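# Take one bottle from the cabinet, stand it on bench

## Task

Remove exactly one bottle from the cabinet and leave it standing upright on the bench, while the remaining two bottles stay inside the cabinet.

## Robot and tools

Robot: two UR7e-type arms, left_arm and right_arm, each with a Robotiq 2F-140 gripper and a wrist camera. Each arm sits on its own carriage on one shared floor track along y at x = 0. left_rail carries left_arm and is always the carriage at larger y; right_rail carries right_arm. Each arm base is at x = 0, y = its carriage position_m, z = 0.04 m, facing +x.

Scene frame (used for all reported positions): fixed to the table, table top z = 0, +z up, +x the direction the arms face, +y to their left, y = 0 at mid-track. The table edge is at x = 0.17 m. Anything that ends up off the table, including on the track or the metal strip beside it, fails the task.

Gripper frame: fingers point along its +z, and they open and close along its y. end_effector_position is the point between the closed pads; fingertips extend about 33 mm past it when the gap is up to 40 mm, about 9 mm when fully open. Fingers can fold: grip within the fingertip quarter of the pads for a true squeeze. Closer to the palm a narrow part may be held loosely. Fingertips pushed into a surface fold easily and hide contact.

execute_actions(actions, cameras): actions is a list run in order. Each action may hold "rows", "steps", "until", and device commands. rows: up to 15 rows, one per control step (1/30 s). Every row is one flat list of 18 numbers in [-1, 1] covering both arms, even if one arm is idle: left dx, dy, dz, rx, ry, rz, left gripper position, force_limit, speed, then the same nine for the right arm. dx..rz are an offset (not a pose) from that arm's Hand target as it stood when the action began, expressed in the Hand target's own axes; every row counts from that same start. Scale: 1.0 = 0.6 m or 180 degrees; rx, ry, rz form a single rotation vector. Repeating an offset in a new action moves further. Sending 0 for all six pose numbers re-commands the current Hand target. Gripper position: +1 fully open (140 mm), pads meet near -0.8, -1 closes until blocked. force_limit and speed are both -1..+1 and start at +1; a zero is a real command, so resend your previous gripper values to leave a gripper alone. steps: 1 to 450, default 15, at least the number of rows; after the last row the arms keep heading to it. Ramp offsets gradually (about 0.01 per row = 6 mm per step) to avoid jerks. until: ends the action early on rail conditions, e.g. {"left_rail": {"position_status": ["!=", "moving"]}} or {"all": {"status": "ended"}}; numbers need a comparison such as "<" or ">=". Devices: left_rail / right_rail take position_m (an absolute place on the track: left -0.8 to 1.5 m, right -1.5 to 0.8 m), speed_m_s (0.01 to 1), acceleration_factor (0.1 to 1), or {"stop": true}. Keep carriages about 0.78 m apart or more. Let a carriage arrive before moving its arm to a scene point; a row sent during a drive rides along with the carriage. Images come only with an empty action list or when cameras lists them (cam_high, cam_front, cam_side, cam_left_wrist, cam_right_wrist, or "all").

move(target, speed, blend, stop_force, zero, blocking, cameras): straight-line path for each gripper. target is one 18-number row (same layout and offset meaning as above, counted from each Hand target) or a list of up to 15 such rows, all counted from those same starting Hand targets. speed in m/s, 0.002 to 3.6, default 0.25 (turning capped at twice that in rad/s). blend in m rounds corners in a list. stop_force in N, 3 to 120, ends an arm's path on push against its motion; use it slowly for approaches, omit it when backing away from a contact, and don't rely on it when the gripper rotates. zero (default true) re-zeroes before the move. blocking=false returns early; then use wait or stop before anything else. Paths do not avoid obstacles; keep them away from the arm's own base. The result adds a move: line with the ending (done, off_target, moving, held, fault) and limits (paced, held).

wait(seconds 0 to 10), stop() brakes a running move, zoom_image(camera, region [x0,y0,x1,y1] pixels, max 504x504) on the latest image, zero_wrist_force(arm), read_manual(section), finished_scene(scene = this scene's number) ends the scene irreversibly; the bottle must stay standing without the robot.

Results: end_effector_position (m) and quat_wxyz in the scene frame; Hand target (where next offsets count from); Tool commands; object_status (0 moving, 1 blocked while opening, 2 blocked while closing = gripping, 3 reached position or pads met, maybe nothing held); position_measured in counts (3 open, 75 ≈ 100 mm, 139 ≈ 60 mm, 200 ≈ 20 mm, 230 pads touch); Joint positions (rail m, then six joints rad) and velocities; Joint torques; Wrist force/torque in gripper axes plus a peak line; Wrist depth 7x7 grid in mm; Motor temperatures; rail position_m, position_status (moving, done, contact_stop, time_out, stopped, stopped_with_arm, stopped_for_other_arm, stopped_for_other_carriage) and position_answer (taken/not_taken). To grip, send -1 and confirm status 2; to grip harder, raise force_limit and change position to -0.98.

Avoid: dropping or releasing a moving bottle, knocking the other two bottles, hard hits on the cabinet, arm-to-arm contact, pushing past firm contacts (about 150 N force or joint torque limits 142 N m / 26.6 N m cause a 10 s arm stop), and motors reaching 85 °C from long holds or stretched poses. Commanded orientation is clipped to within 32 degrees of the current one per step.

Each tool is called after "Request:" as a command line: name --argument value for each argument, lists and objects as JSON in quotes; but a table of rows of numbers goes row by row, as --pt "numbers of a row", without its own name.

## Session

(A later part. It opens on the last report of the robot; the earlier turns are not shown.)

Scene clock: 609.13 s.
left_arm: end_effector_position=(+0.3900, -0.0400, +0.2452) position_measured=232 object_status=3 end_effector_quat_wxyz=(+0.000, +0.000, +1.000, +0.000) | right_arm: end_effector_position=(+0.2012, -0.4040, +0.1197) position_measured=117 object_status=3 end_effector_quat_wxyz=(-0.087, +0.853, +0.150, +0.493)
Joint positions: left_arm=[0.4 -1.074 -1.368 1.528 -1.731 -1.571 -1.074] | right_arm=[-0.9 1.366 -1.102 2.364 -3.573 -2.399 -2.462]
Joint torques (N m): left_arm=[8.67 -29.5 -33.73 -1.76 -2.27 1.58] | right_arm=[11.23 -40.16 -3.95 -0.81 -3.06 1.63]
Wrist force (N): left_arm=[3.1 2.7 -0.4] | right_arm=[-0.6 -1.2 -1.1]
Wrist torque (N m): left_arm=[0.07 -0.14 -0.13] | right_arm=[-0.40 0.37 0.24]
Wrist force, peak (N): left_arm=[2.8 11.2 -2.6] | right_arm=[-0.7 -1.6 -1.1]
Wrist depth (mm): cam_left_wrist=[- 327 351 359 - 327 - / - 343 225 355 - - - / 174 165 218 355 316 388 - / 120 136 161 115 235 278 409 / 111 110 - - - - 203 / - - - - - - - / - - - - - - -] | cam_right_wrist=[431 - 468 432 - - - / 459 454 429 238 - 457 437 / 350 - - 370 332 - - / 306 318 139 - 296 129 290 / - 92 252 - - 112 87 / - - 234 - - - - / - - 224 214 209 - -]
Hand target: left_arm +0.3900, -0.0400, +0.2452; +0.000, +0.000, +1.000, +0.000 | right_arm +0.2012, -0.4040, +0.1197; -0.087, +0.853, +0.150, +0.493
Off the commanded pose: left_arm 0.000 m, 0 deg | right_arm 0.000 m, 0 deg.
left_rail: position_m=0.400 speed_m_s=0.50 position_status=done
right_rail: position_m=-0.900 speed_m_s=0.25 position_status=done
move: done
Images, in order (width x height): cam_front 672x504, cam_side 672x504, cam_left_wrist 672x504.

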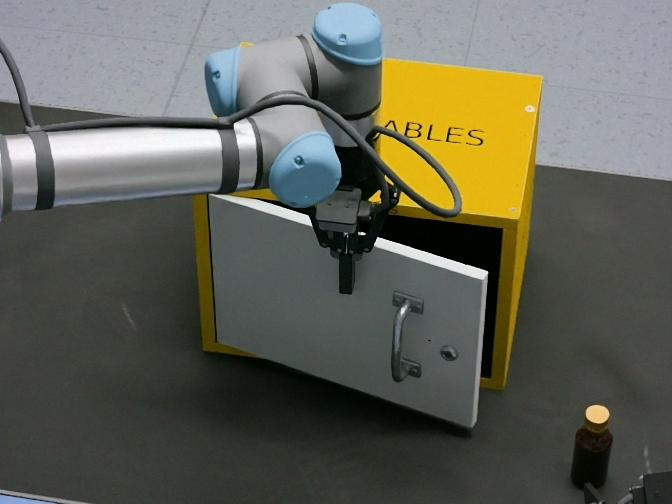

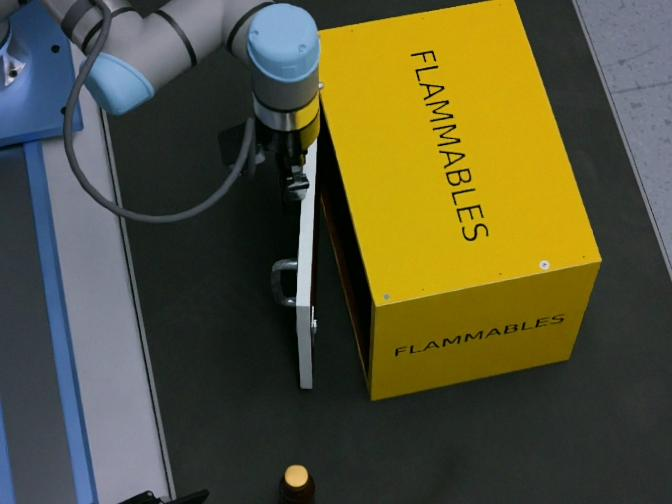

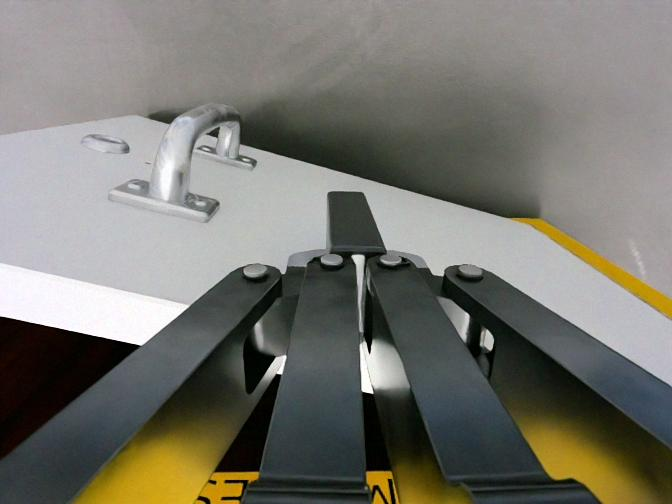

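Request:
move --target '[-0.125,-0.01,0,0,0,0,-1,-1,-0.5, 0,0,0,0,0,0,0.1,-1,-1]' --speed 0.03 --stop_force 20 --cameras '["cam_front","cam_left_wrist","cam_side"]'

Scene clock: 616.33 s.
left_arm: end_effector_position=(+0.4395, -0.0439, +0.2452) position_measured=232 object_status=3 end_effector_quat_wxyz=(+0.000, +0.000, +1.000, +0.000) | right_arm: end_effector_position=(+0.2012, -0.4040, +0.1197) position_measured=117 object_status=3 end_effector_quat_wxyz=(-0.087, +0.853, +0.150, +0.493)
Joint positions: left_arm=[0.4 -1.005 -1.28 1.416 -1.707 -1.571 -1.006] | right_arm=[-0.9 1.366 -1.102 2.364 -3.573 -2.399 -2.462]
Joint torques (N m): left_arm=[-9.21 -49.04 -12.49 -4.8 2.08 -1.08] | right_arm=[11.16 -40.67 -4.93 -0.47 -3.23 1.72]
Wrist force (N): left_arm=[-0.1 0.3 -0.1] | right_arm=[-0.7 -1.4 -0.9]
Wrist torque (N m): left_arm=[0.09 0.04 0.08] | right_arm=[-0.43 0.39 0.24]
Wrist force, peak (N): left_arm=[25.9 4.1 -3.0] | right_arm=[-0.7 -1.7 -1.1]
Wrist depth (mm): cam_left_wrist=[- 331 337 - 340 - 330 / 347 353 353 357 364 355 346 / - 179 267 321 291 288 255 / 174 163 195 115 199 171 189 / - 130 - - - - 129 / - - - - - - - / - - - - - - -] | cam_right_wrist=[- - 395 - - - - / - 434 423 394 - - - / 323 362 - 268 356 358 - / 307 319 124 293 291 146 286 / - 92 250 280 - 112 87 / - - - 234 - - - / - - 223 218 209 - -]
Hand target: left_arm +0.4395, -0.0439, +0.2452; +0.000, +0.000, +1.000, +0.000 (not the last commanded pose) | right_arm +0.2012, -0.4040, +0.1197; -0.087, +0.853, +0.150, +0.493
Off the commanded pose: left_arm 0.026 m, 0 deg | right_arm 0.000 m, 0 deg.
left_rail: position_m=0.400 speed_m_s=0.50 position_status=done
right_rail: position_m=-0.900 speed_m_s=0.25 position_status=done
move: contact (left_arm)
Images, in order (width x height): cam_front 672x504, cam_side 672x504, cam_left_wrist 672x504.

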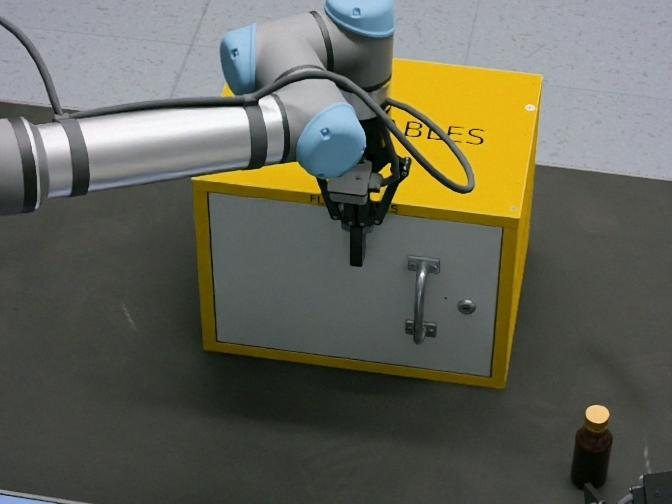

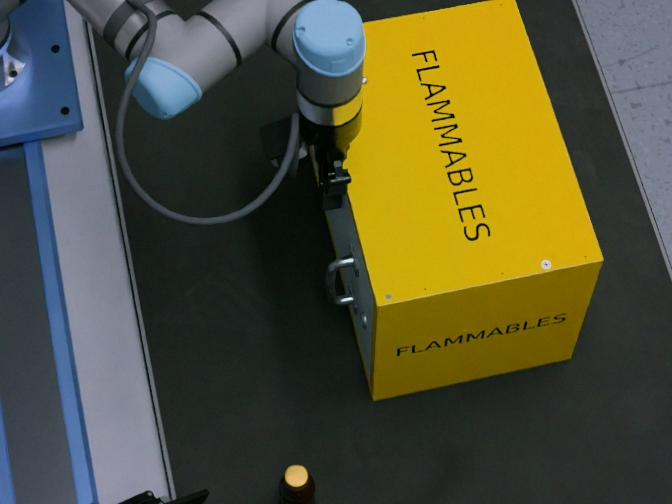

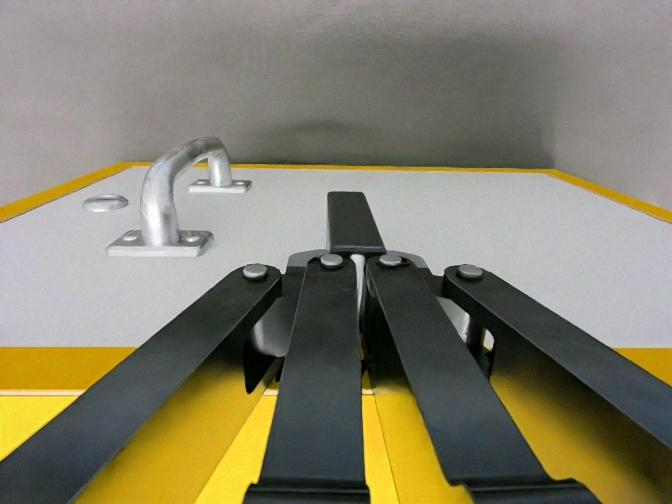

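Request:
move --target '[0.12,0.02,-0.02,0,0,0,-1,-1,-0.5, 0,0,0,0,0,0,0.1,-1,-1]' --speed 0.15 --cameras '["cam_front"]'

Scene clock: 620.70 s.
left_arm: end_effector_position=(+0.3676, -0.0319, +0.2571) position_measured=232 object_status=3 end_effector_quat_wxyz=(+0.000, +0.000, +1.000, +0.000) | right_arm: end_effector_position=(+0.2012, -0.4040, +0.1197) position_measured=117 object_status=3 end_effector_quat_wxyz=(-0.087, +0.853, +0.150, +0.493)
Joint positions: left_arm=[0.4 -1.103 -1.422 1.561 -1.71 -1.571 -1.103] | right_arm=[-0.9 1.366 -1.102 2.364 -3.573 -2.399 -2.462]
Joint torques (N m): left_arm=[-8.42 -41.9 -11.71 -2.18 2.44 -1] | right_arm=[10.73 -40.81 -3.52 -0.71 -3.19 1.64]
Wrist force (N): left_arm=[0.2 0.3 -0.3] | right_arm=[-0.4 -1.3 -1.1]
Wrist torque (N m): left_arm=[0.11 -0.03 0.10] | right_arm=[-0.41 0.32 0.23]
Wrist force, peak (N): left_arm=[1.2 0.3 0.0] | right_arm=[-0.6 -1.6 -1.3]
Wrist depth (mm): cam_left_wrist=[340 342 344 345 - - 352 / 361 - - 390 360 360 375 / 388 411 393 386 - - 401 / - 331 - 109 - 350 - / 252 - - - - - 263 / - - - - - - - / - - - - - - -] | cam_right_wrist=[- 411 411 - 561 520 585 / - - - - 432 - 431 / 360 357 360 360 - - - / - - 124 - 152 130 318 / - 92 - 250 267 112 87 / - - - 233 247 - - / - - 223 215 - - -]
Hand target: left_arm +0.3675, -0.0319, +0.2572; +0.000, +0.000, +1.000, +0.000 | right_arm +0.2012, -0.4040, +0.1197; -0.087, +0.853, +0.150, +0.493
Off the commanded pose: left_arm 0.000 m, 0 deg | right_arm 0.000 m, 0 deg.
left_rail: position_m=0.400 speed_m_s=0.50 position_status=done
right_rail: position_m=-0.900 speed_m_s=0.25 position_status=done
move: done
Images, in order (width x height): cam_front 672x504.

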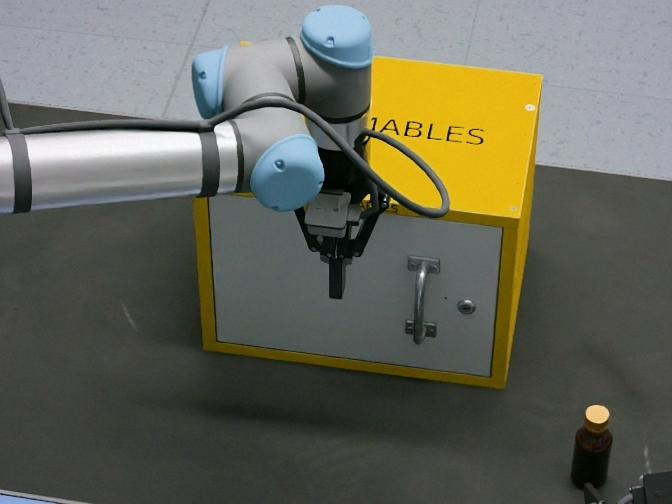

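Request:
finished_scene --scene 1

The scene is finished: the task was done.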